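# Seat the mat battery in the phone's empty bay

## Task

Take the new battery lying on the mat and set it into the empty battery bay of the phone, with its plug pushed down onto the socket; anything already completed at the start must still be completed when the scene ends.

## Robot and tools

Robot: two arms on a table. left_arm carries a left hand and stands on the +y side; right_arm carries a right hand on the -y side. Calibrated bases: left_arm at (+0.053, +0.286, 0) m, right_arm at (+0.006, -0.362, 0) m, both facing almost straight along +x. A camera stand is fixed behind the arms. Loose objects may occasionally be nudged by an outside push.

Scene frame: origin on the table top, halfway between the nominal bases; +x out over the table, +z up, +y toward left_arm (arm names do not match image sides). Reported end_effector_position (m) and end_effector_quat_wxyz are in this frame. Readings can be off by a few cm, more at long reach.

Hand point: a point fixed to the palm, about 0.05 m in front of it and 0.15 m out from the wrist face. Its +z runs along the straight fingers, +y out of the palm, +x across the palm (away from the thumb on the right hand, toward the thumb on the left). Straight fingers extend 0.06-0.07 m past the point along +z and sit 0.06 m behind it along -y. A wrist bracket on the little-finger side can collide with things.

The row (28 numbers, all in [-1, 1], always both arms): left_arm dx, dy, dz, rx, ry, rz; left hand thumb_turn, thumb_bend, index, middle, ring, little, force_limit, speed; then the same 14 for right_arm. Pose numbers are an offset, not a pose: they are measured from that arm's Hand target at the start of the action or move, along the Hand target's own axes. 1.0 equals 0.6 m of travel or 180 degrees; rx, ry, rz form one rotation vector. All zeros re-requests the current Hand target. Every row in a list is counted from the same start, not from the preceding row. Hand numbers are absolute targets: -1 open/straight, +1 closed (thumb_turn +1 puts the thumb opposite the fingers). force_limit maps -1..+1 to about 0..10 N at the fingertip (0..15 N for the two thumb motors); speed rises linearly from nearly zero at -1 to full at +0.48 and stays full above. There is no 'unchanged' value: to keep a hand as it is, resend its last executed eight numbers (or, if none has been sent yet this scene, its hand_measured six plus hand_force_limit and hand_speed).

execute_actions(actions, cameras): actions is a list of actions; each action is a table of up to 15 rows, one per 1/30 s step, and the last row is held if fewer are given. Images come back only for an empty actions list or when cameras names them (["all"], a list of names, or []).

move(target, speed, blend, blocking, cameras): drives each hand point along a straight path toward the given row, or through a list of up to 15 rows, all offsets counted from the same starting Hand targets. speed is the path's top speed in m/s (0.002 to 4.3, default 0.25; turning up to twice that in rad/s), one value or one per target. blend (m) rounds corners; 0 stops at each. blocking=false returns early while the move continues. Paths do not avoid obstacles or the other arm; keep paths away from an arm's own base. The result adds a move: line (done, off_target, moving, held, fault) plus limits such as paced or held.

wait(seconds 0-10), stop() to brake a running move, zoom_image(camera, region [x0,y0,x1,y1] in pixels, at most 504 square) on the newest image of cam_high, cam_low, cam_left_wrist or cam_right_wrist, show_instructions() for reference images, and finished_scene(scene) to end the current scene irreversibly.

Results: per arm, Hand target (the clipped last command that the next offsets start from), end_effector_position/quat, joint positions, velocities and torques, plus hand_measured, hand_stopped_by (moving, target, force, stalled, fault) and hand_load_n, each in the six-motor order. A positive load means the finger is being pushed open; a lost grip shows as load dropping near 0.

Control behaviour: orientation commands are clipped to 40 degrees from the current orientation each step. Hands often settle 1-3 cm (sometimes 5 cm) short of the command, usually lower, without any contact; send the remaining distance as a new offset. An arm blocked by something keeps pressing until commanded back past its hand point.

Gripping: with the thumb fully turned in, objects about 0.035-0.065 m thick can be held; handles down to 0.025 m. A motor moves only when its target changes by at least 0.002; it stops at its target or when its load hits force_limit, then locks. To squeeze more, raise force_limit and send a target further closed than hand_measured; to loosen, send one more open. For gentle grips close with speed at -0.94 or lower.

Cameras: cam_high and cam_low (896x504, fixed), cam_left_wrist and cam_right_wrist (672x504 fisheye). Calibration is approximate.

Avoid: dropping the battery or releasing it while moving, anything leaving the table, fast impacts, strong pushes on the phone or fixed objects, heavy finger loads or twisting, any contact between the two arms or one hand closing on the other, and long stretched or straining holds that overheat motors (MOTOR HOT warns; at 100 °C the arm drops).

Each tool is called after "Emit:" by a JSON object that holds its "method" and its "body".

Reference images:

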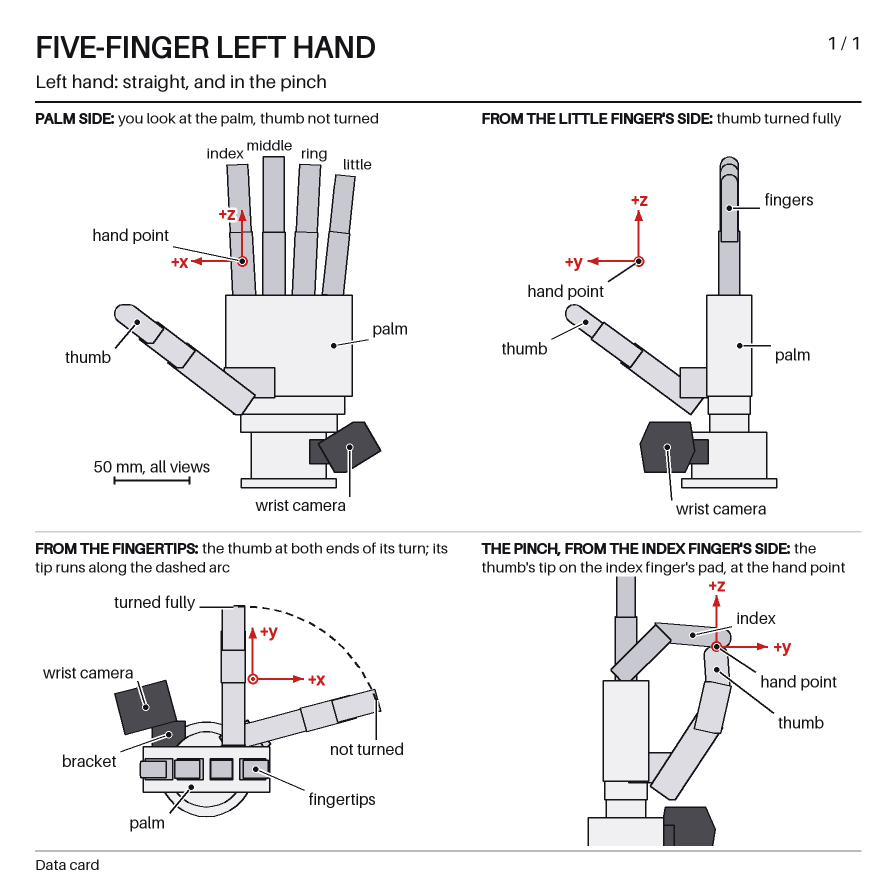

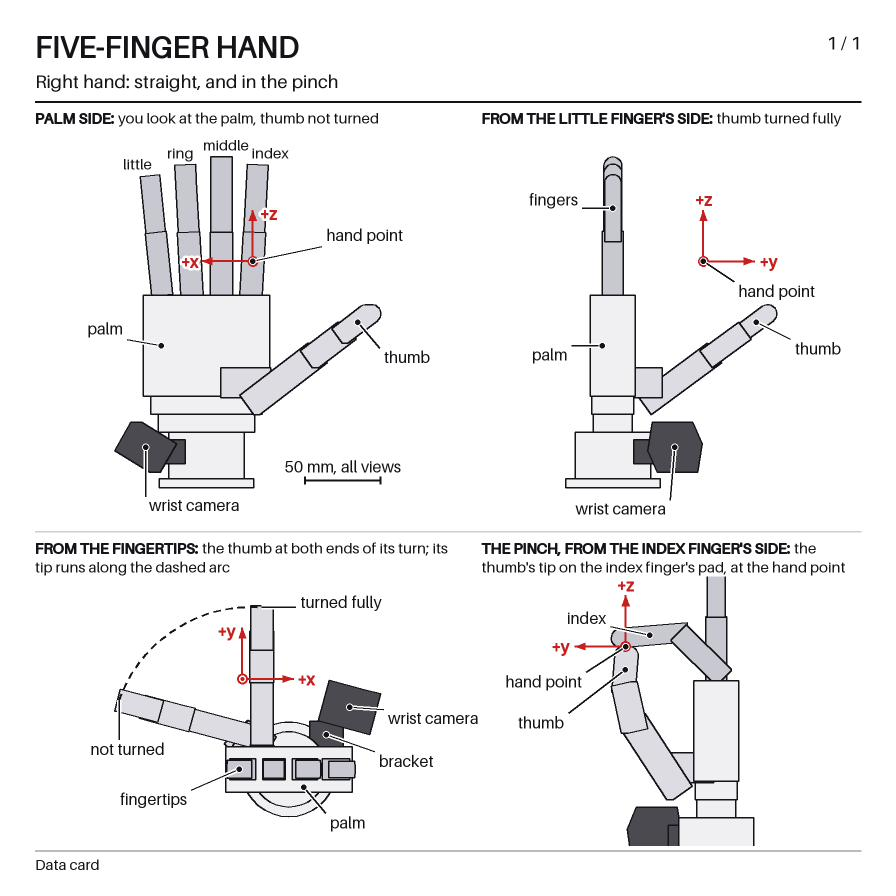

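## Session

Emit:
{"method": "execute_actions", "body": {"actions": []}}

Emit:
{"method": "zoom_image", "body": {"camera": "cam_high", "region": [440, 130, 680, 340]}}

Scene clock: 0.00 s.
left_arm: end_effector_position=(+0.2424, -0.2153, +0.2812) hand_measured=(-1.000, -1.000, -1.000, -1.000, -1.000, -1.000) hand_load_n=(+0.0, +0.0, +0.0, -0.5, +0.0, +0.0) hand_stopped_by=(target, target, target, target, target, target) hand_force_limit=0.00 hand_speed=-0.80 end_effector_quat_wxyz=(-0.252, +0.035, +0.910, -0.328) | right_arm: end_effector_position=(+0.3812, -0.4541, +0.1526) hand_measured=(-1.000, -1.000, -1.000, -1.000, -1.000, -1.000) hand_load_n=(+0.0, +0.0, +0.0, +0.0, +0.0, +0.0) hand_stopped_by=(target, target, target, target, target, target) hand_force_limit=0.00 hand_speed=-0.80 end_effector_quat_wxyz=(+0.086, +0.354, +0.849, +0.383)
Joint positions: left_arm=[-0.932 1.71 1.729 -1.308 0.817 0.575] | right_arm=[-0.731 1.337 0.806 -1.154 -0.801 1.586]
Joint velocities: within noise
Joint torques (N m): no reading
Heat: left arm: hottest elbow 40 °C; right arm: hottest elbow 33 °C.
Hand target: left_arm +0.2452, -0.2193, +0.2951; -0.243, +0.043, +0.907, -0.341 | right_arm +0.3858, -0.4582, +0.1576; +0.093, +0.351, +0.850, +0.381
camera_calibration:
cam_left_wrist: T_world_to_cam=[[-0.0626744, -0.726456, 0.684349, -0.337318], [-0.50724, 0.613719, 0.605025, 0.0819613], [-0.859523, -0.30921, -0.406952, 0.366418], [0, 0, 0, 1]] pos_world=[0.335377, -0.182048, 0.330369]
cam_right_wrist: T_world_to_cam=[[0.307985, 0.613205, 0.72741, 0.0487832], [0.532636, -0.744657, 0.402226, -0.602167], [0.788318, 0.263565, -0.555957, 0.0191964], [0, 0, 0, 1]] pos_world=[0.290578, -0.483381, 0.217394]

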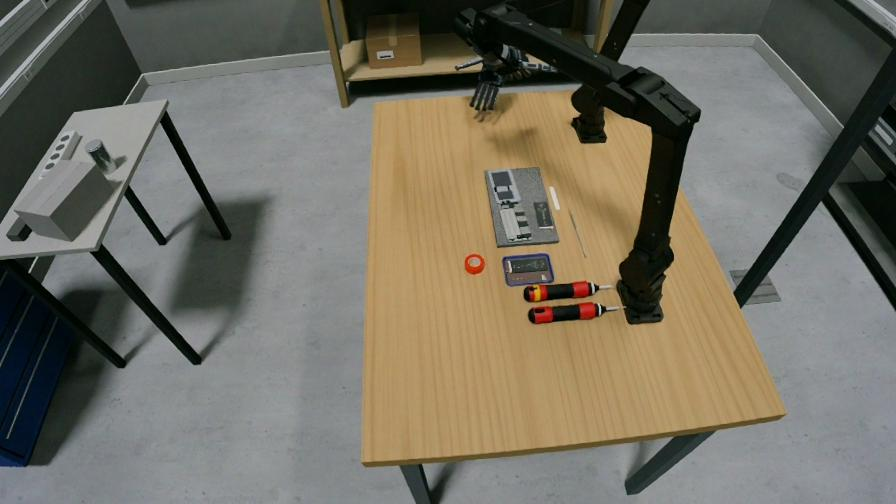

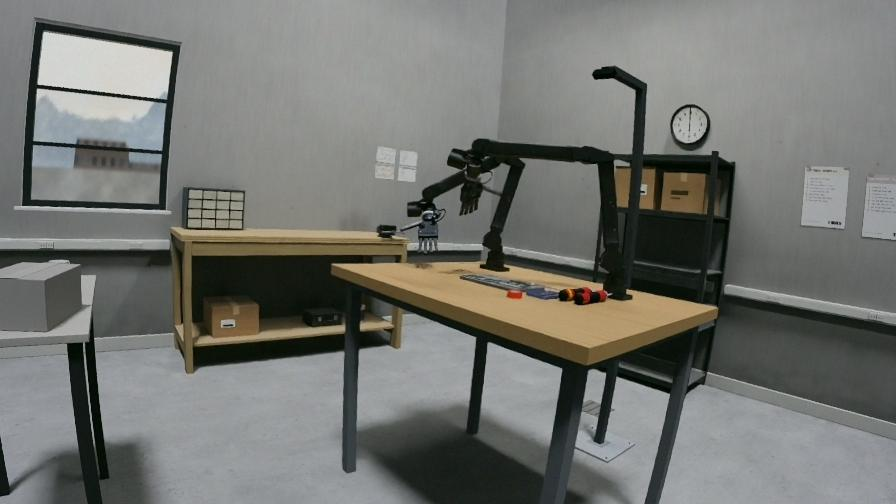

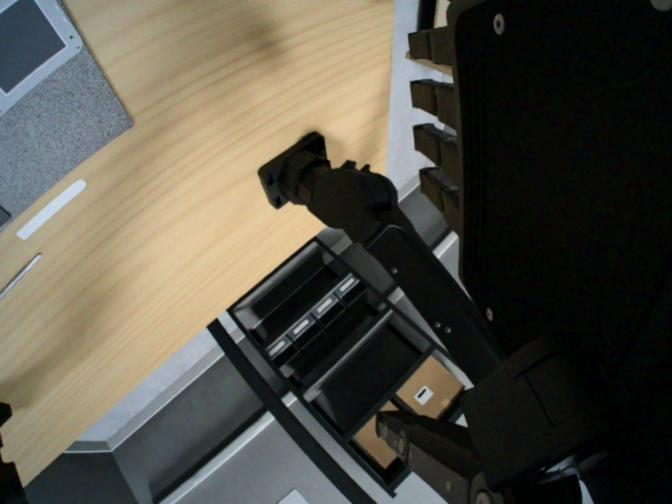

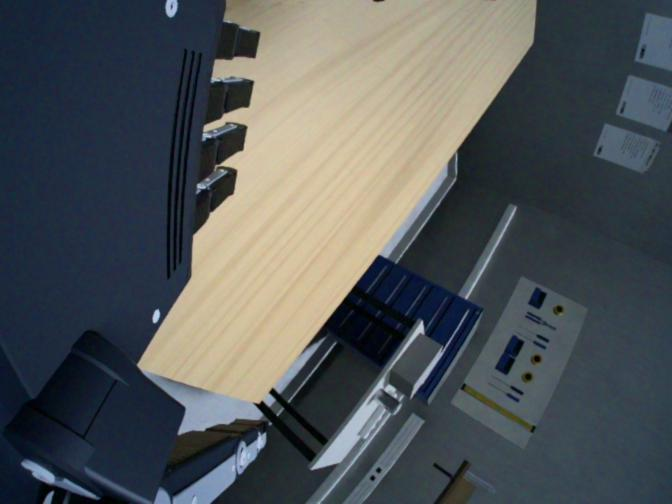

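Scaled by 2.100 from the camera's 896x504 image, which has a finer 1280x720 frame.

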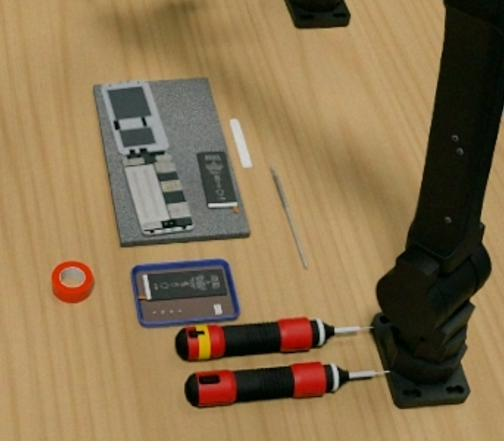

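Emit:
{"method": "move", "body": {"target": [-0.1257,0.4037,-0.5672,-0.2028,0.1082,0.2377,-1,-1,-1,-1,-1,-1,0,-0.8,0,0,0,0,0,0,-1,-1,-1,-1,-1,-1,0,-0.8], "speed": 0.4, "cameras": []}}

Scene clock: 68.03 s.
left_arm: end_effector_position=(+0.4572, +0.1537, +0.3237) hand_measured=(-1.000, -1.000, -1.000, -1.000, -1.000, -1.000) hand_load_n=(+0.0, -0.5, +0.0, +0.0, +0.0, +0.0) hand_stopped_by=(target, target, target, target, target, target) hand_force_limit=0.00 hand_speed=-0.80 end_effector_quat_wxyz=(+0.050, +0.452, +0.890, -0.035) | right_arm: end_effector_position=(+0.3812, -0.4541, +0.1526) hand_measured=(-1.000, -1.000, -1.000, -1.000, -1.000, -1.000) hand_load_n=(+0.0, -0.5, +0.0, -0.5, +0.0, +0.0) hand_stopped_by=(target, target, target, target, target, target) hand_force_limit=0.00 hand_speed=-0.80 end_effector_quat_wxyz=(+0.086, +0.354, +0.849, +0.383)
Joint positions: left_arm=[-0.423 1.388 1.598 -1.682 0.073 2.067] | right_arm=[-0.731 1.337 0.806 -1.154 -0.801 1.586]
Joint torques (N m): left_arm=[0.38 -10.29 6.3 -0.06 -0.11 0.05] | right_arm=[-1.32 -7.71 8.95 -0.61 -0.77 -0.05]
Heat: left arm: hottest elbow 45 °C; right arm: hottest elbow 35 °C.
Hand target: left_arm +0.4498, +0.1511, +0.3300; -0.223, +0.490, +0.837, -0.100 | right_arm +0.3858, -0.4582, +0.1576; +0.093, +0.351, +0.850, +0.381
Off the commanded pose: left_arm 0.010 m, 33 deg | right_arm 0.008 m, 1 deg.
joint sent to its limit (left arm) — joint 4 (wrist pitch), lower limit; joint 6 (wrist roll), upper limit. The joint targets are off in orientation, not in position.
move: off_target (left_arm)
No camera images: "cameras" was empty.

Emit:
{"method": "move", "body": {"target": [0.1597,0.3557,-0.0492,0.3078,-0.3492,-0.5646,-1,-1,-1,-1,-1,-1,0,-0.8,0,0,0,0,0,0,-1,-1,-1,-1,-1,-1,0,-0.8], "speed": 0.5, "cameras": []}}

Scene clock: 125.50 s.
left_arm: end_effector_position=(+0.5858, +0.3359, +0.3007) hand_measured=(-1.000, -1.000, -1.000, -1.000, -1.000, -1.000) hand_load_n=(-0.5, +0.0, +0.0, +0.0, +0.0, +0.0) hand_stopped_by=(target, target, target, target, target, target) hand_force_limit=0.00 hand_speed=-0.80 end_effector_quat_wxyz=(+0.009, -0.514, +0.749, -0.417) | right_arm: end_effector_position=(+0.3812, -0.4541, +0.1526) hand_measured=(-1.000, -1.000, -1.000, -1.000, -1.000, -1.000) hand_load_n=(+0.0, +0.0, +0.0, +0.0, +0.0, +0.0) hand_stopped_by=(target, target, target, target, target, target) hand_force_limit=0.00 hand_speed=-0.80 end_effector_quat_wxyz=(+0.086, +0.354, +0.849, +0.383)
Joint positions: left_arm=[0.371 1.697 1.765 -1.336 0.819 0.588] | right_arm=[-0.731 1.337 0.806 -1.154 -0.801 1.586]
Joint torques (N m): left_arm=[1.73 -14.27 6.65 1.62 0.42 -0.15] | right_arm=[-1.26 -7.77 8.94 -0.61 -0.77 -0.04]
Heat: left arm: hottest elbow 43 °C; right arm: hottest elbow 35 °C.
Hand target: left_arm +0.5889, +0.3391, +0.3002; +0.015, -0.518, +0.746, -0.418 | right_arm +0.3858, -0.4582, +0.1576; +0.093, +0.351, +0.850, +0.381
Off the commanded pose: left_arm 0.005 m, 1 deg | right_arm 0.008 m, 1 deg.
move: done
No camera images: "cameras" was empty.

Emit:
{"method": "move", "body": {"target": [-0.3193,0.3208,-0.5169,0.1027,-0.1598,-0.1624,-1,-1,-1,-1,-1,-1,0,-0.8,0.327,0.4372,0.1593,0.116,0.2224,-0.5718,-1,-1,-1,-1,-1,-1,0,-0.8], "speed": 0.4, "cameras": ["cam_high","cam_right_wrist"]}}

Emit:
{"method": "zoom_image", "body": {"camera": "cam_high", "region": [480, 150, 580, 250]}}

Emit:
{"method": "zoom_image", "body": {"camera": "cam_right_wrist", "region": [320, 20, 520, 260]}}

Scene clock: 149.57 s.
left_arm: end_effector_position=(+0.3838, +0.6864, +0.2834) hand_measured=(-1.000, -1.000, -1.000, -1.000, -1.000, -1.000) hand_load_n=(+0.0, +0.0, +0.0, +0.0, +0.0, +0.0) hand_stopped_by=(target, target, target, target, target, target) hand_force_limit=0.00 hand_speed=-0.80 end_effector_quat_wxyz=(-0.155, +0.768, -0.490, +0.383) | right_arm: end_effector_position=(+0.4105, -0.1511, +0.2917) hand_measured=(-1.000, -1.000, -1.000, -1.000, -1.000, -1.000) hand_load_n=(+0.0, +0.0, +0.0, +0.0, +0.0, +0.0) hand_stopped_by=(target, target, target, target, target, target) hand_force_limit=0.00 hand_speed=-0.80 end_effector_quat_wxyz=(+0.026, -0.545, +0.829, +0.119)
Joint positions: left_arm=[1.165 1.673 1.688 -1.32 0.819 0.596] | right_arm=[0.243 1.598 1.68 -1.682 -0.242 0.651]
Joint torques (N m): left_arm=[1.55 -13.33 10.78 0.8 0.47 -0.17] | right_arm=[-1.44 -12.75 12.63 -0.79 -0.2 -0.1]
Heat: left arm: hottest elbow 43 °C; right arm: hottest elbow 36 °C.
Hand target: left_arm +0.3898, +0.7002, +0.2998; -0.174, +0.764, -0.491, +0.381 | right_arm +0.4202, -0.1501, +0.3000; +0.036, -0.550, +0.827, +0.114
Off the commanded pose: left_arm 0.022 m, 2 deg | right_arm 0.013 m, 1 deg.
move: off_target (left_arm, right_arm)
camera_calibration:
cam_right_wrist: T_world_to_cam=[[-0.985306, 0.11415, 0.127051, 0.383397], [0.169969, 0.728548, 0.663573, -0.152888], [-0.0168157, 0.675417, -0.737244, 0.439236], [0, 0, 0, 1]] pos_world=[0.411136, -0.229046, 0.376565]
Images, in order (width x height): cam_high 896x504, cam_right_wrist 672x504.

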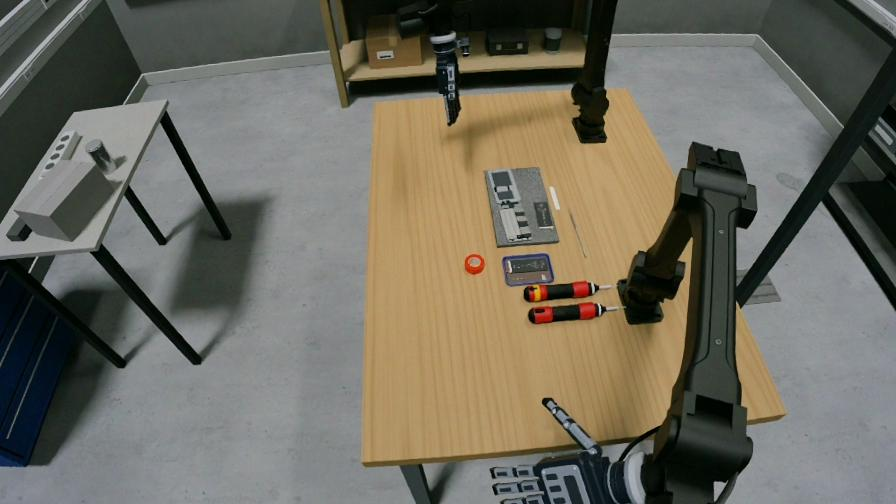

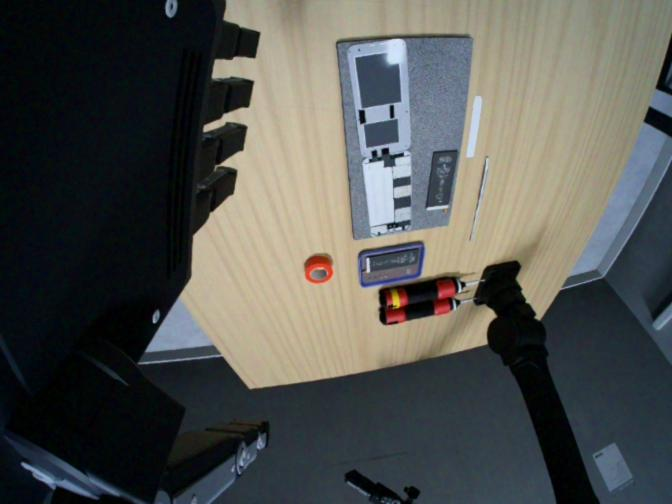

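Scaled by 5.040 from the camera's 896x504 image, which has a finer 1280x720 frame.

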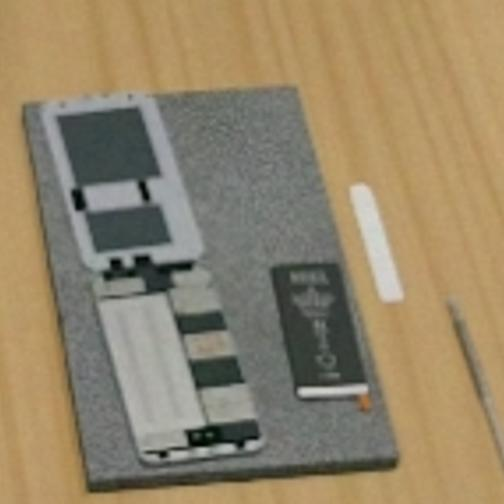

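Scaled by 2.100 from the camera's 672x504 image, which has a finer 960x720 frame.

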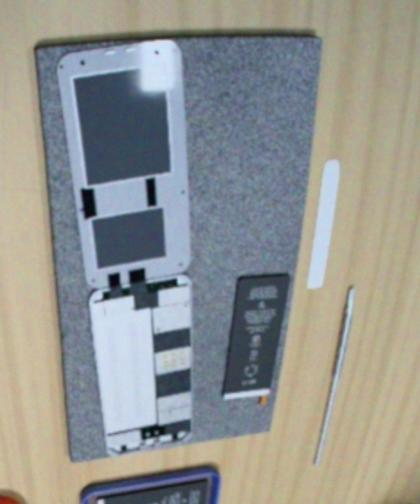

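Emit:
{"method": "move", "body": {"target": [[0,0,0,0,0,0,-1,-1,-1,-1,-1,-1,0,-0.8,-0.1242,0.4005,0.36,0.353,0.044,-0.1885,1,-0.62,-0.2,-0.2,-1,-1,-0.5,0],[0,0,0,0,0,0,-1,-1,-1,-1,-1,-1,0,-0.8,-0.0685,0.3123,0.4305,0.353,0.044,-0.1885,1,-0.62,-0.2,-0.2,-1,-1,-0.5,0]], "speed": 0.2, "cameras": ["cam_right_wrist","cam_high"]}}

Emit:
{"method": "zoom_image", "body": {"camera": "cam_right_wrist", "region": [280, 50, 600, 370]}}

Scene clock: 218.70 s.
left_arm: end_effector_position=(+0.3838, +0.6864, +0.2834) hand_measured=(-1.000, -1.000, -1.000, -1.000, -1.000, -1.000) hand_load_n=(+0.0, +0.0, +0.0, +0.0, +0.0, -0.5) hand_stopped_by=(target, target, target, target, target, target) hand_force_limit=0.00 hand_speed=-0.80 end_effector_quat_wxyz=(-0.155, +0.768, -0.490, +0.383) | right_arm: end_effector_position=(+0.2460, +0.0132, +0.0816) hand_measured=(+1.000, -0.620, -0.200, -0.200, -1.000, -1.000) hand_load_n=(+0.0, +0.0, +0.0, +0.0, +0.0, +0.0) hand_stopped_by=(target, target, target, target, target, target) hand_force_limit=-0.50 hand_speed=0.00 end_effector_quat_wxyz=(-0.288, +0.662, -0.576, +0.385)
Joint positions: left_arm=[1.165 1.673 1.688 -1.32 0.819 0.596] | right_arm=[1.274 1.432 0.869 -0.681 0.966 0.966]
Joint torques (N m): left_arm=[1.61 -12.86 10.8 0.8 0.46 -0.17] | right_arm=[-1.55 -10.7 7.98 0.29 0.59 -0.14]
Heat: left arm: hottest elbow 48 °C; right arm: hottest elbow 39 °C.
Hand target: left_arm +0.3898, +0.7002, +0.2998; -0.174, +0.764, -0.491, +0.381 | right_arm +0.2472, +0.0149, +0.0845; -0.292, +0.661, -0.576, +0.382
Off the commanded pose: left_arm 0.022 m, 2 deg | right_arm 0.004 m, 1 deg.
move: off_target (left_arm)
camera_calibration:
cam_right_wrist: T_world_to_cam=[[-0.519238, -0.433415, -0.736575, 0.192357], [-0.575421, 0.814534, -0.073653, 0.137265], [0.631888, 0.385597, -0.672334, 0.00946666], [0, 0, 0, 1]] pos_world=[0.172883, -0.0320869, 0.15816]
Images, in order (width x height): cam_high 896x504, cam_right_wrist 672x504.

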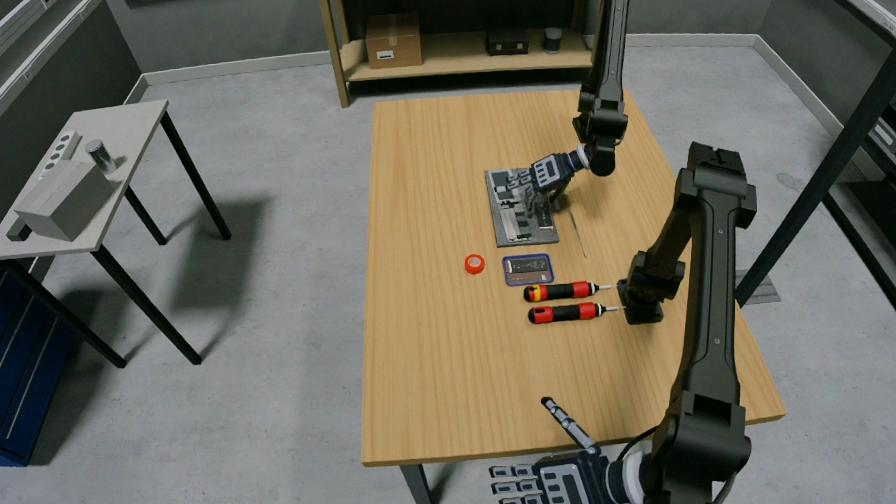

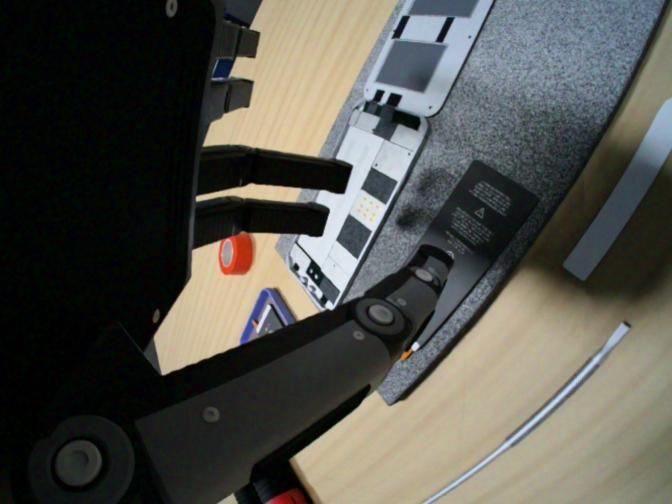

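Scaled by 1.575 from the camera's 672x504 image, which has a finer 960x720 frame.

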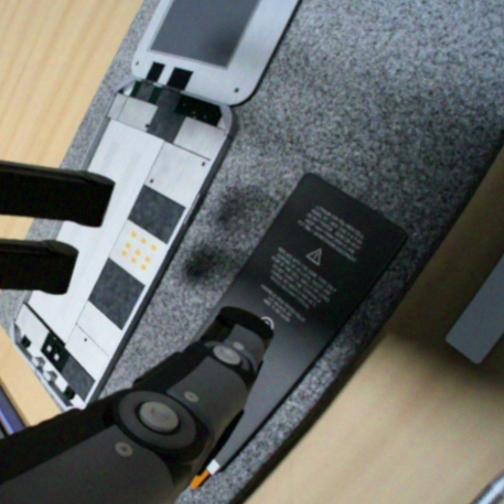

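Emit:
{"method": "move", "body": {"target": [[0,0,0,0,0,0,-1,-1,-1,-1,-1,-1,0,-0.8,-0.0028,0.0468,0.0278,-0.0023,0.0115,0.0075,1,-0.62,-0.08,-0.08,-1,-1,-0.4,-0.3]], "speed": 0.1, "cameras": ["cam_right_wrist"]}}

Emit:
{"method": "zoom_image", "body": {"camera": "cam_right_wrist", "region": [280, 50, 600, 370]}}

Scene clock: 295.73 s.
left_arm: end_effector_position=(+0.3838, +0.6864, +0.2834) hand_measured=(-1.000, -1.000, -1.000, -1.000, -1.000, -1.000) hand_load_n=(+0.0, +0.0, +0.0, +0.0, +0.0, +0.0) hand_stopped_by=(target, target, target, target, target, target) hand_force_limit=0.00 hand_speed=-0.80 end_effector_quat_wxyz=(-0.155, +0.768, -0.490, +0.383) | right_arm: end_effector_position=(+0.2462, +0.0092, +0.0541) hand_measured=(+1.000, -0.620, -0.080, -0.080, -1.000, -1.000) hand_load_n=(+0.0, +0.0, +0.0, +0.0, +0.0, +0.0) hand_stopped_by=(target, target, target, target, target, target) hand_force_limit=-0.40 hand_speed=-0.30 end_effector_quat_wxyz=(-0.280, +0.651, -0.588, +0.389)
Joint positions: left_arm=[1.165 1.673 1.688 -1.32 0.819 0.596] | right_arm=[1.274 1.487 0.847 -0.655 0.975 1.029]
Joint torques (N m): left_arm=[1.55 -12.75 10.77 0.81 0.47 -0.16] | right_arm=[-1.08 -9.7 7.31 0.23 0.84 0.03]
Heat: left arm: hottest elbow 49 °C; right arm: hottest elbow 36 °C.
Hand target: left_arm +0.3898, +0.7002, +0.2998; -0.174, +0.764, -0.491, +0.381 | right_arm +0.2461, +0.0110, +0.0520; -0.283, +0.649, -0.590, +0.388
Off the commanded pose: left_arm 0.022 m, 2 deg | right_arm 0.003 m, 1 deg.
move: off_target (left_arm)
camera_calibration:
cam_right_wrist: T_world_to_cam=[[-0.536152, -0.413611, -0.735844, 0.17432], [-0.545147, 0.83522, -0.0722641, 0.130854], [0.644481, 0.362398, -0.673284, -0.0103467], [0, 0, 0, 1]] pos_world=[0.171465, -0.0334416, 0.130762]
Images, in order (width x height): cam_right_wrist 672x504.

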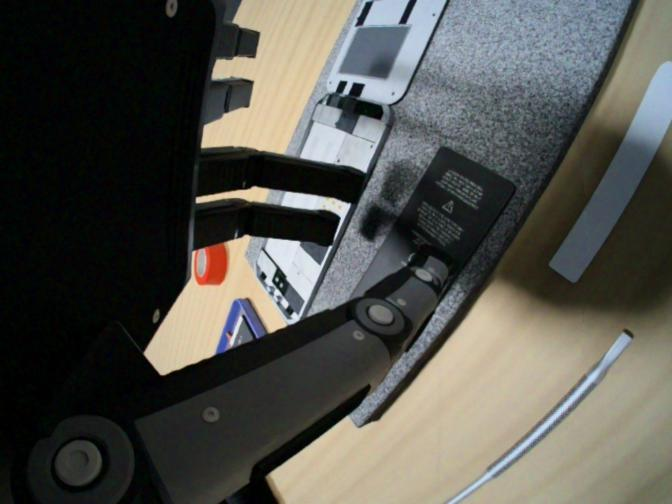

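Scaled by 1.575 from the camera's 672x504 image, which has a finer 960x720 frame.

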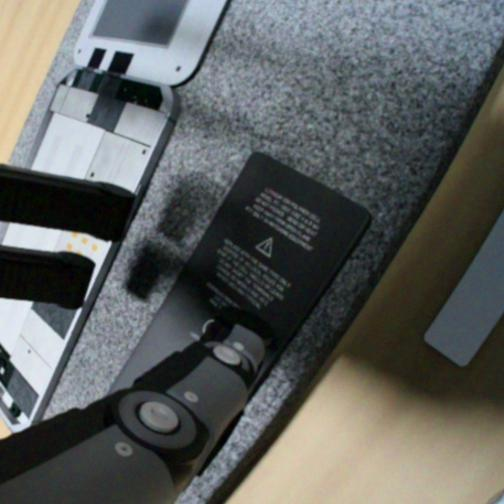

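Emit:
{"method": "move", "body": {"target": [[0,0,0,0,0,0,-1,-1,-1,-1,-1,-1,0,-0.8,-0.033,-0.0182,-0.0538,0,0,0,1,-0.62,-0.08,-0.08,-1,-1,-0.4,-0.3],[0,0,0,0,0,0,-1,-1,-1,-1,-1,-1,0,-0.8,-0.0103,0.0235,0.0102,0,0,0,1,-0.62,-0.05,-0.06,-1,-1,-0.4,-0.3]], "speed": 0.08, "cameras": ["cam_right_wrist"]}}

Emit:
{"method": "zoom_image", "body": {"camera": "cam_right_wrist", "region": [270, 100, 520, 350]}}

Scene clock: 324.57 s.
left_arm: end_effector_position=(+0.3838, +0.6864, +0.2834) hand_measured=(-1.000, -1.000, -1.000, -1.000, -1.000, -1.000) hand_load_n=(+0.0, +0.0, +0.0, +0.0, +0.0, +0.0) hand_stopped_by=(target, target, target, target, target, target) hand_force_limit=0.00 hand_speed=-0.80 end_effector_quat_wxyz=(-0.155, +0.768, -0.490, +0.383) | right_arm: end_effector_position=(+0.2403, +0.0169, +0.0408) hand_measured=(+1.000, -0.620, -0.050, -0.060, -1.000, -1.000) hand_load_n=(+0.0, +0.0, +0.0, +0.0, +0.0, +0.0) hand_stopped_by=(target, target, target, target, target, target) hand_force_limit=-0.40 hand_speed=-0.30 end_effector_quat_wxyz=(-0.288, +0.648, -0.590, +0.386)
Joint positions: left_arm=[1.165 1.673 1.688 -1.32 0.819 0.596] | right_arm=[1.295 1.522 0.839 -0.622 0.983 1.063]
Joint torques (N m): left_arm=[1.55 -12.81 10.81 0.84 0.47 -0.17] | right_arm=[-2.02 -9.99 7.01 0.24 0.63 -0.13]
Heat: left arm: hottest elbow 49 °C; right arm: hottest elbow 36 °C.
Hand target: left_arm +0.3898, +0.7002, +0.2998; -0.174, +0.764, -0.491, +0.381 | right_arm +0.2436, +0.0146, +0.0361; -0.283, +0.648, -0.590, +0.388
Off the commanded pose: left_arm 0.022 m, 2 deg | right_arm 0.006 m, 1 deg.
move: off_target (left_arm)
camera_calibration:
cam_right_wrist: T_world_to_cam=[[-0.530392, -0.401199, -0.746809, 0.16344], [-0.545265, 0.835979, -0.0618498, 0.119794], [0.649131, 0.374404, -0.662156, -0.0201194], [0, 0, 0, 1]] pos_world=[0.165067, -0.02704, 0.116146]
Images, in order (width x height): cam_right_wrist 672x504.

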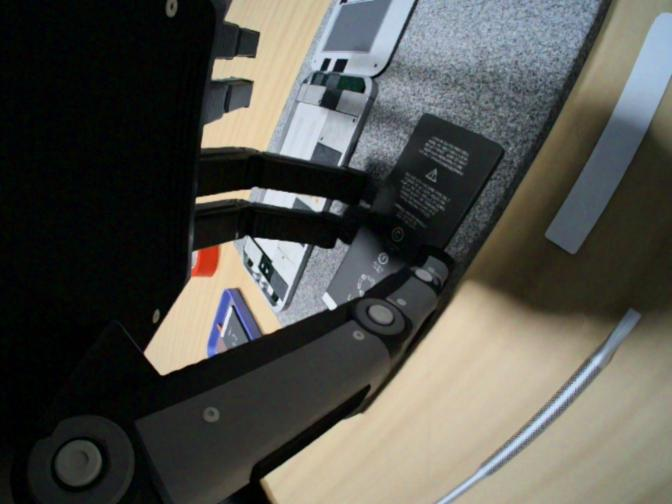

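Scaled by 2.016 from the camera's 672x504 image, which has a finer 960x720 frame.

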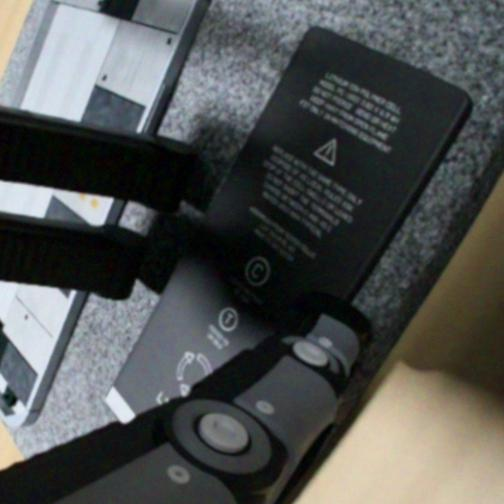

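Emit:
{"method": "move", "body": {"target": [[0,0,0,0,0,0,-1,-1,-1,-1,-1,-1,0,-0.8,-0.0034,0.0164,0.0107,0,0,0,1,-0.62,-0.04,-0.05,-1,-1,-0.4,-0.3]], "speed": 0.06, "cameras": ["cam_right_wrist"]}}

Emit:
{"method": "zoom_image", "body": {"camera": "cam_right_wrist", "region": [270, 100, 520, 350]}}

Scene clock: 348.40 s.
left_arm: end_effector_position=(+0.3838, +0.6864, +0.2834) hand_measured=(-1.000, -1.000, -1.000, -1.000, -1.000, -1.000) hand_load_n=(+0.0, +0.0, +0.0, +0.0, +0.0, +0.0) hand_stopped_by=(target, target, target, target, target, target) hand_force_limit=0.00 hand_speed=-0.80 end_effector_quat_wxyz=(-0.155, +0.768, -0.490, +0.383) | right_arm: end_effector_position=(+0.2412, +0.0196, +0.0342) hand_measured=(+1.000, -0.620, -0.040, -0.050, -1.000, -1.000) hand_load_n=(+0.0, +0.0, -0.5, -0.5, +0.0, +0.0) hand_stopped_by=(target, target, target, target, target, target) hand_force_limit=-0.40 hand_speed=-0.30 end_effector_quat_wxyz=(-0.293, +0.646, -0.591, +0.385)
Joint positions: left_arm=[1.165 1.673 1.688 -1.32 0.819 0.596] | right_arm=[1.295 1.537 0.832 -0.588 0.983 1.061]
Joint torques (N m): left_arm=[1.67 -12.81 10.77 0.79 0.47 -0.16] | right_arm=[-2.08 -9.52 6.45 0.28 0.61 -0.1]
Heat: left arm: hottest elbow 49 °C; right arm: hottest elbow 36 °C.
Hand target: left_arm +0.3898, +0.7002, +0.2998; -0.174, +0.764, -0.491, +0.381 | right_arm +0.2436, +0.0146, +0.0243; -0.283, +0.648, -0.590, +0.388
Off the commanded pose: left_arm 0.022 m, 2 deg | right_arm 0.011 m, 1 deg.
move: off_target (left_arm, right_arm)
camera_calibration:
cam_right_wrist: T_world_to_cam=[[-0.527161, -0.394491, -0.752648, 0.159345], [-0.545856, 0.836014, -0.0558641, 0.117666], [0.651262, 0.381388, -0.656049, -0.0269299], [0, 0, 0, 1]] pos_world=[0.165768, -0.0252397, 0.108837]
Images, in order (width x height): cam_right_wrist 672x504.

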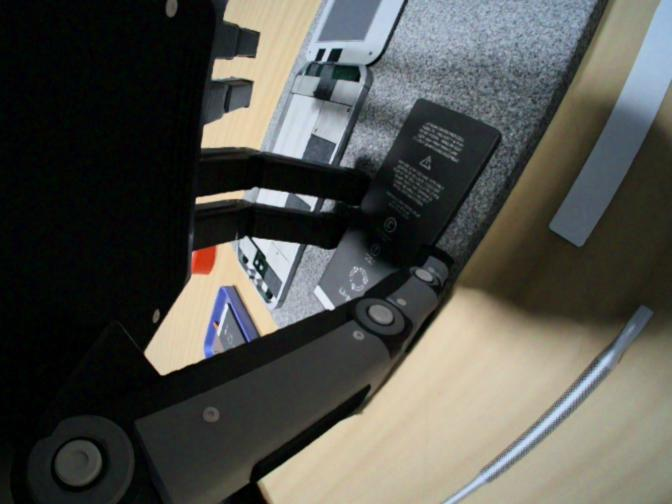

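Scaled by 2.016 from the camera's 672x504 image, which has a finer 960x720 frame.

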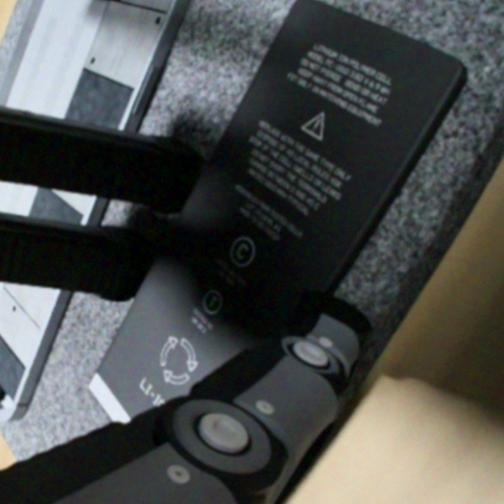

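Emit:
{"method": "move", "body": {"target": [[0,0,0,0,0,0,-1,-1,-1,-1,-1,-1,0,-0.8,-0.0017,0.0083,0.0054,0,0.0046,-0.007,1,-0.62,-0.03,-0.035,-1,-1,-0.4,-0.3]], "speed": 0.06, "cameras": ["cam_right_wrist"]}}

Emit:
{"method": "move", "body": {"target": [[0,0,0,0,0,0,-1,-1,-1,-1,-1,-1,0,-0.8,0,0,0,0,0,0,1,-0.62,0.15,0.15,-1,-1,-0.4,-0.94]], "speed": 0.06, "cameras": ["cam_right_wrist"]}}

Emit:
{"method": "zoom_image", "body": {"camera": "cam_right_wrist", "region": [270, 100, 520, 350]}}

Scene clock: 375.90 s.
left_arm: end_effector_position=(+0.3838, +0.6864, +0.2834) hand_measured=(-1.000, -1.000, -1.000, -1.000, -1.000, -1.000) hand_load_n=(+0.0, -0.5, +0.0, +0.0, +0.0, +0.0) hand_stopped_by=(target, target, target, target, target, target) hand_force_limit=0.00 hand_speed=-0.80 end_effector_quat_wxyz=(-0.155, +0.768, -0.490, +0.383) | right_arm: end_effector_position=(+0.2431, +0.0176, +0.0318) hand_measured=(+1.000, -0.620, -0.030, -0.036, -1.000, -1.000) hand_load_n=(-0.5, +0.0, +0.0, +0.0, +0.0, +0.0) hand_stopped_by=(target, target, target, target, target, target) hand_force_limit=-0.40 hand_speed=-0.30 end_effector_quat_wxyz=(-0.291, +0.645, -0.588, +0.393)
Joint positions: left_arm=[1.165 1.673 1.688 -1.32 0.819 0.596] | right_arm=[1.295 1.547 0.832 -0.587 0.998 1.061]
Joint torques (N m): left_arm=[1.67 -12.86 10.78 0.8 0.48 -0.17] | right_arm=[-1.79 -8.35 7.35 -0.2 0.35 -0.09]
Heat: left arm: hottest elbow 49 °C; right arm: hottest elbow 36 °C.
Hand target: left_arm +0.3898, +0.7002, +0.2998; -0.174, +0.764, -0.491, +0.381 | right_arm +0.2437, +0.0146, +0.0182; -0.275, +0.652, -0.585, +0.396
Off the commanded pose: left_arm 0.022 m, 2 deg | right_arm 0.014 m, 2 deg.
move: off_target (left_arm, right_arm)
camera_calibration:
cam_right_wrist: T_world_to_cam=[[-0.520563, -0.402735, -0.752874, 0.156293], [-0.542025, 0.837181, -0.0730578, 0.119813], [0.659714, 0.370045, -0.654098, -0.0308707], [0, 0, 0, 1]] pos_world=[0.166668, -0.0259373, 0.106229]
Images, in order (width x height): cam_right_wrist 672x504.

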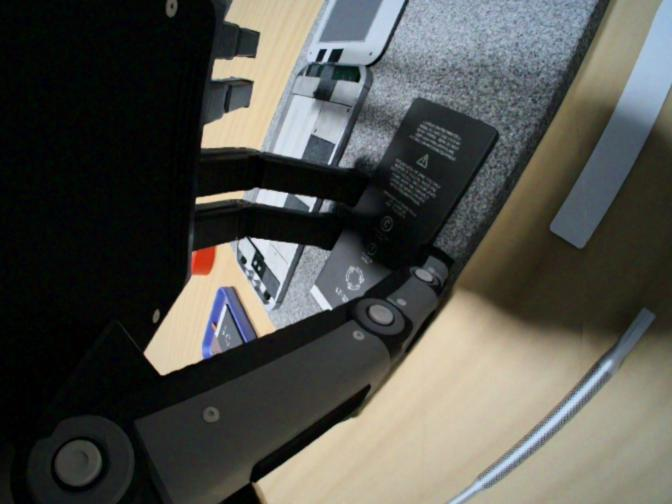

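Scene clock: 376.40 s.
left_arm: end_effector_position=(+0.3838, +0.6864, +0.2834) hand_measured=(-1.000, -1.000, -1.000, -1.000, -1.000, -1.000) hand_load_n=(+0.0, +0.0, -0.5, +0.0, +0.0, +0.0) hand_stopped_by=(target, target, target, target, target, target) hand_force_limit=0.00 hand_speed=-0.80 end_effector_quat_wxyz=(-0.155, +0.768, -0.490, +0.383) | right_arm: end_effector_position=(+0.2432, +0.0175, +0.0317) hand_measured=(+1.000, -0.622, +0.002, -0.010, -1.000, -1.000) hand_load_n=(-1.0, +4.5, +4.0, +3.0, +0.0, +0.0) hand_stopped_by=(target, target, force, force, target, target) hand_force_limit=-0.40 hand_speed=-0.94 end_effector_quat_wxyz=(-0.291, +0.645, -0.588, +0.393)
Joint positions: left_arm=[1.165 1.673 1.688 -1.32 0.819 0.596] | right_arm=[1.295 1.548 0.832 -0.587 0.999 1.061]
Joint torques (N m): left_arm=[1.49 -12.86 10.78 0.81 0.46 -0.16] | right_arm=[-1.79 -8.35 7.35 -0.21 0.32 -0.08]
Heat: left arm: hottest elbow 49 °C; right arm: hottest elbow 36 °C.
Hand target: left_arm +0.3898, +0.7002, +0.2998; -0.174, +0.764, -0.491, +0.381 | right_arm +0.2436, +0.0146, +0.0181; -0.275, +0.652, -0.585, +0.396
Off the commanded pose: left_arm 0.022 m, 2 deg | right_arm 0.014 m, 2 deg.
move: off_target (left_arm, right_arm)
camera_calibration:
cam_right_wrist: T_world_to_cam=[[-0.520155, -0.403076, -0.752973, 0.156203], [-0.541823, 0.837238, -0.073892, 0.119916], [0.660202, 0.369542, -0.65389, -0.031119], [0, 0, 0, 1]] pos_world=[0.166768, -0.0259372, 0.106129]
Images, in order (width x height): cam_right_wrist 672x504.

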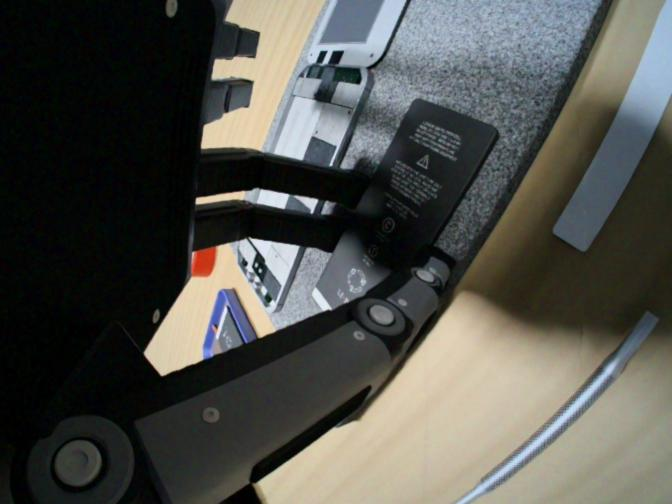

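Scaled by 2.016 from the camera's 672x504 image, which has a finer 960x720 frame.

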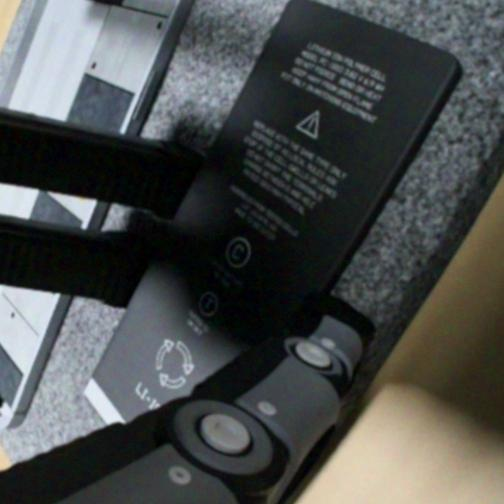

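Emit:
{"method": "move", "body": {"target": [[0,0,0,0,0,0,-1,-1,-1,-1,-1,-1,0,-0.8,0.008,-0.0912,-0.0593,0,0,0,1,-0.62,0.15,0.15,-1,-1,-0.4,-0.94]], "speed": 0.04, "cameras": ["cam_right_wrist","cam_high"]}}

Emit:
{"method": "zoom_image", "body": {"camera": "cam_high", "region": [480, 150, 570, 250]}}

Emit:
{"method": "zoom_image", "body": {"camera": "cam_right_wrist", "region": [220, 20, 520, 340]}}

Scene clock: 403.27 s.
left_arm: end_effector_position=(+0.3838, +0.6864, +0.2834) hand_measured=(-1.000, -1.000, -1.000, -1.000, -1.000, -1.000) hand_load_n=(+0.0, -0.5, +0.0, +0.0, +0.0, +0.0) hand_stopped_by=(target, target, target, target, target, target) hand_force_limit=0.00 hand_speed=-0.80 end_effector_quat_wxyz=(-0.155, +0.768, -0.490, +0.383) | right_arm: end_effector_position=(+0.2389, +0.0066, +0.0668) hand_measured=(+1.000, -0.622, +0.002, -0.010, -1.000, -1.000) hand_load_n=(-1.5, +4.0, +3.5, +2.0, +0.0, +0.0) hand_stopped_by=(target, target, force, force, target, target) hand_force_limit=-0.40 hand_speed=-0.94 end_effector_quat_wxyz=(-0.260, +0.660, -0.577, +0.404)
Joint positions: left_arm=[1.165 1.673 1.688 -1.32 0.819 0.596] | right_arm=[1.295 1.488 0.895 -0.786 0.991 1.063]
Joint torques (N m): left_arm=[1.61 -12.86 10.77 0.79 0.47 -0.17] | right_arm=[-1.38 -11.28 11.06 -0.47 0.69 -0.03]
Heat: left arm: hottest elbow 50 °C; right arm: hottest elbow 36 °C.
Hand target: left_arm +0.3898, +0.7002, +0.2998; -0.174, +0.764, -0.491, +0.381 | right_arm +0.2437, +0.0225, +0.0831; -0.275, +0.652, -0.585, +0.396
Off the commanded pose: left_arm 0.022 m, 2 deg | right_arm 0.023 m, 2 deg.
move: off_target (left_arm, right_arm)
camera_calibration:
cam_right_wrist: T_world_to_cam=[[-0.539987, -0.454827, -0.7082, 0.178094], [-0.545093, 0.830102, -0.117494, 0.132985], [0.641317, 0.32259, -0.696167, 0.00638228], [0, 0, 0, 1]] pos_world=[0.164564, -0.0314478, 0.146194]
Images, in order (width x height): cam_high 896x504, cam_right_wrist 672x504.

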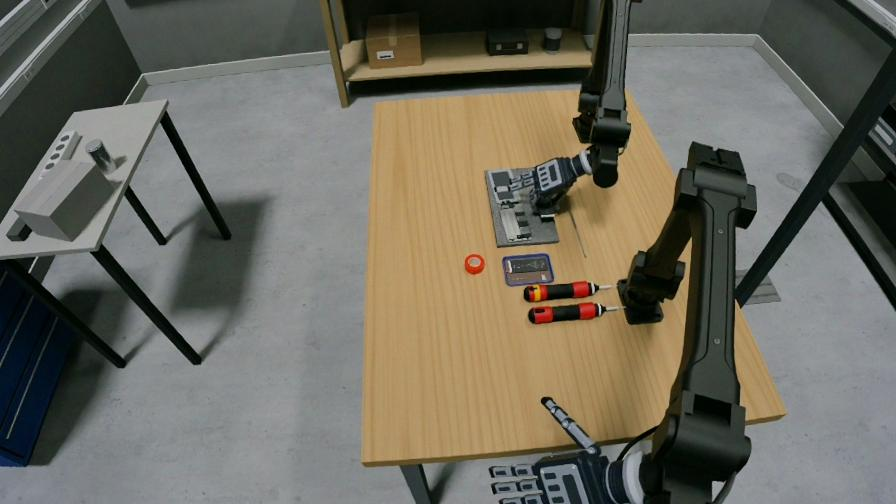

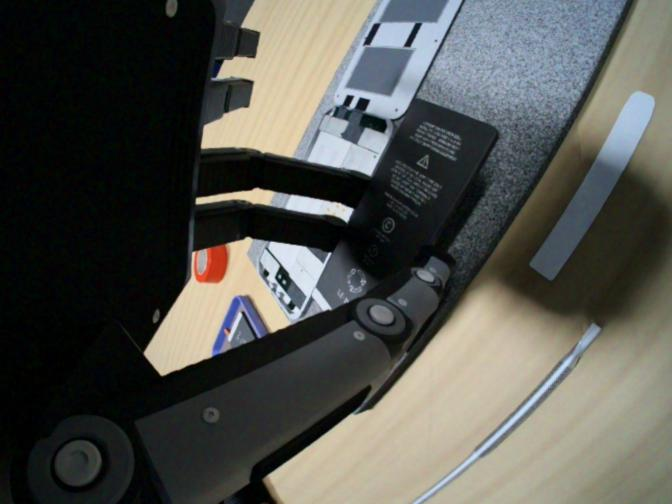

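Scaled by 5.040 from the camera's 896x504 image, which has a finer 1280x720 frame.

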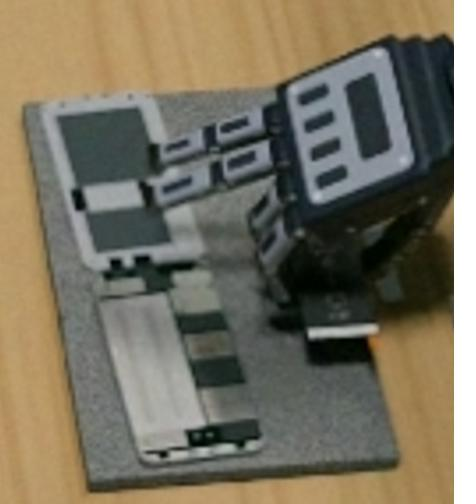

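Scaled by 1.575 from the camera's 672x504 image, which has a finer 960x720 frame.

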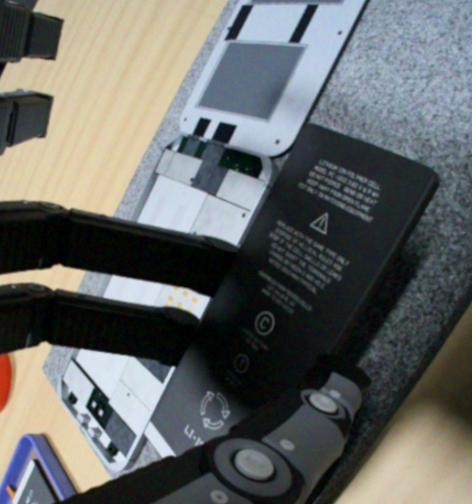

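Emit:
{"method": "move", "body": {"target": [[0,0,0,0,0,0,-1,-1,-1,-1,-1,-1,0,-0.8,-0.0127,-0.0775,0.1345,0.008,-0.0224,-0.0081,1,-0.62,0.15,0.15,-1,-1,-0.4,-0.94],[0,0,0,0,0,0,-1,-1,-1,-1,-1,-1,0,-0.8,-0.0225,-0.0365,0.1613,0.008,-0.0224,-0.0081,1,-0.62,0.15,0.15,-1,-1,-0.4,-0.94]], "speed": 0.08, "blend": 0.01, "cameras": ["cam_right_wrist","cam_high"]}}

Emit:
{"method": "zoom_image", "body": {"camera": "cam_high", "region": [495, 200, 545, 250]}}

Emit:
{"method": "zoom_image", "body": {"camera": "cam_right_wrist", "region": [380, 70, 580, 270]}}

Scene clock: 482.87 s.
left_arm: end_effector_position=(+0.3838, +0.6864, +0.2834) hand_measured=(-1.000, -1.000, -1.000, -1.000, -1.000, -1.000) hand_load_n=(+0.0, +0.0, +0.0, +0.0, +0.0, +0.0) hand_stopped_by=(target, target, target, target, target, target) hand_force_limit=0.00 hand_speed=-0.80 end_effector_quat_wxyz=(-0.155, +0.768, -0.490, +0.383) | right_arm: end_effector_position=(+0.3330, +0.0316, +0.0507) hand_measured=(+1.000, -0.622, +0.002, -0.010, -1.000, -1.000) hand_load_n=(-1.5, +4.5, +3.5, +2.0, +0.0, +0.0) hand_stopped_by=(target, target, force, force, target, target) hand_force_limit=-0.40 hand_speed=-0.94 end_effector_quat_wxyz=(-0.301, +0.669, -0.562, +0.382)
Joint positions: left_arm=[1.165 1.673 1.688 -1.32 0.819 0.596] | right_arm=[1.09 1.566 0.886 -0.283 0.874 0.63]
Joint torques (N m): left_arm=[1.55 -12.86 10.8 0.81 0.47 -0.16] | right_arm=[-2.02 -11.52 7.56 0.72 0.5 -0.13]
Heat: left arm: hottest elbow 50 °C; right arm: hottest elbow 38 °C.
Hand target: left_arm +0.3898, +0.7002, +0.2998; -0.174, +0.764, -0.491, +0.381 | right_arm +0.3366, +0.0293, +0.0467; -0.298, +0.670, -0.562, +0.383
Off the commanded pose: left_arm 0.022 m, 2 deg | right_arm 0.006 m, 0 deg.
move: off_target (left_arm)
camera_calibration:
cam_right_wrist: T_world_to_cam=[[-0.491572, -0.448491, -0.746467, 0.214428], [-0.605543, 0.792067, -0.0771186, 0.18095], [0.625838, 0.414108, -0.660939, -0.0727416], [0, 0, 0, 1]] pos_world=[0.260504, -0.0170328, 0.12594]
Images, in order (width x height): cam_high 896x504, cam_right_wrist 672x504.

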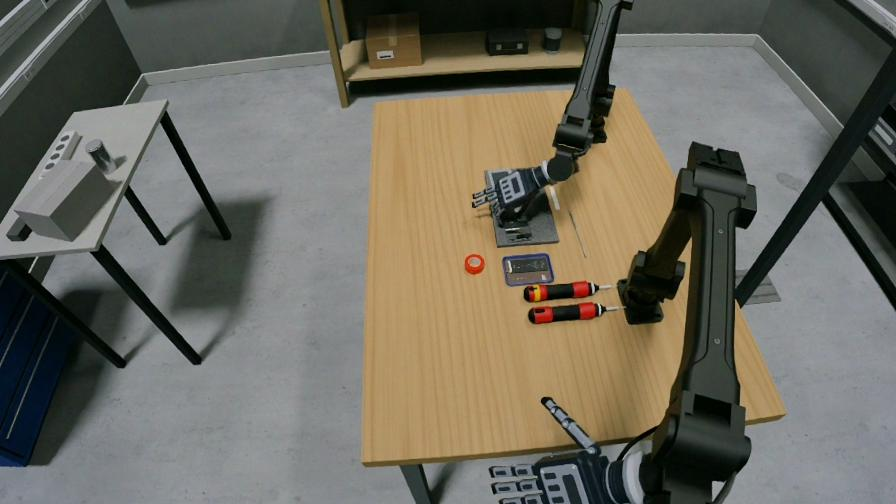

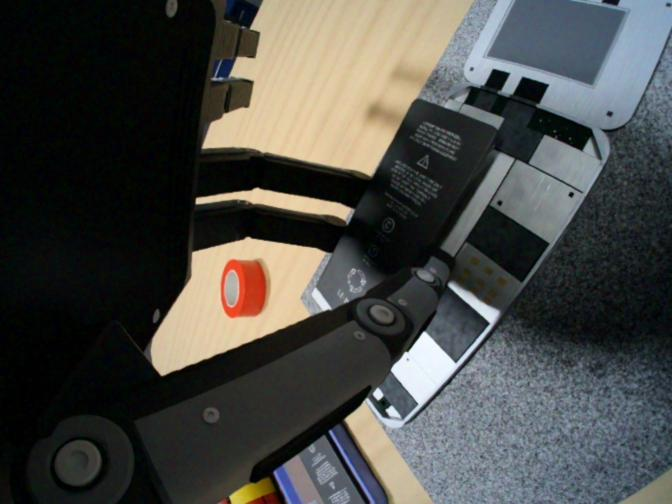

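Scaled by 10.080 from the camera's 896x504 image, which has a finer 1280x720 frame.

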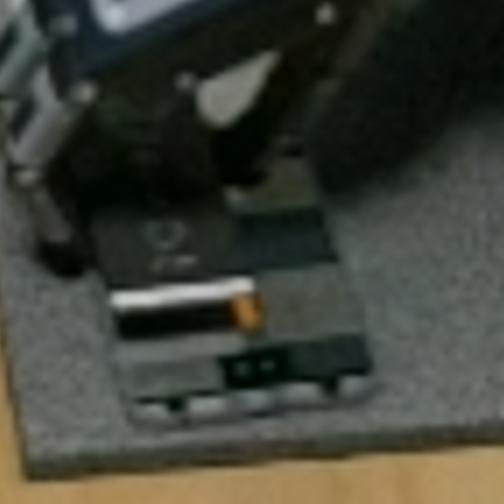

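Scaled by 2.520 from the camera's 672x504 image, which has a finer 960x720 frame.

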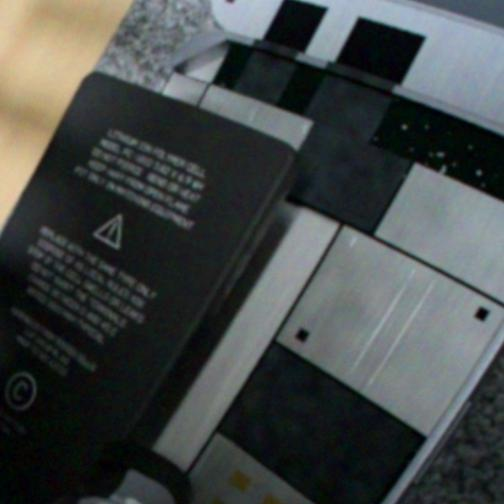

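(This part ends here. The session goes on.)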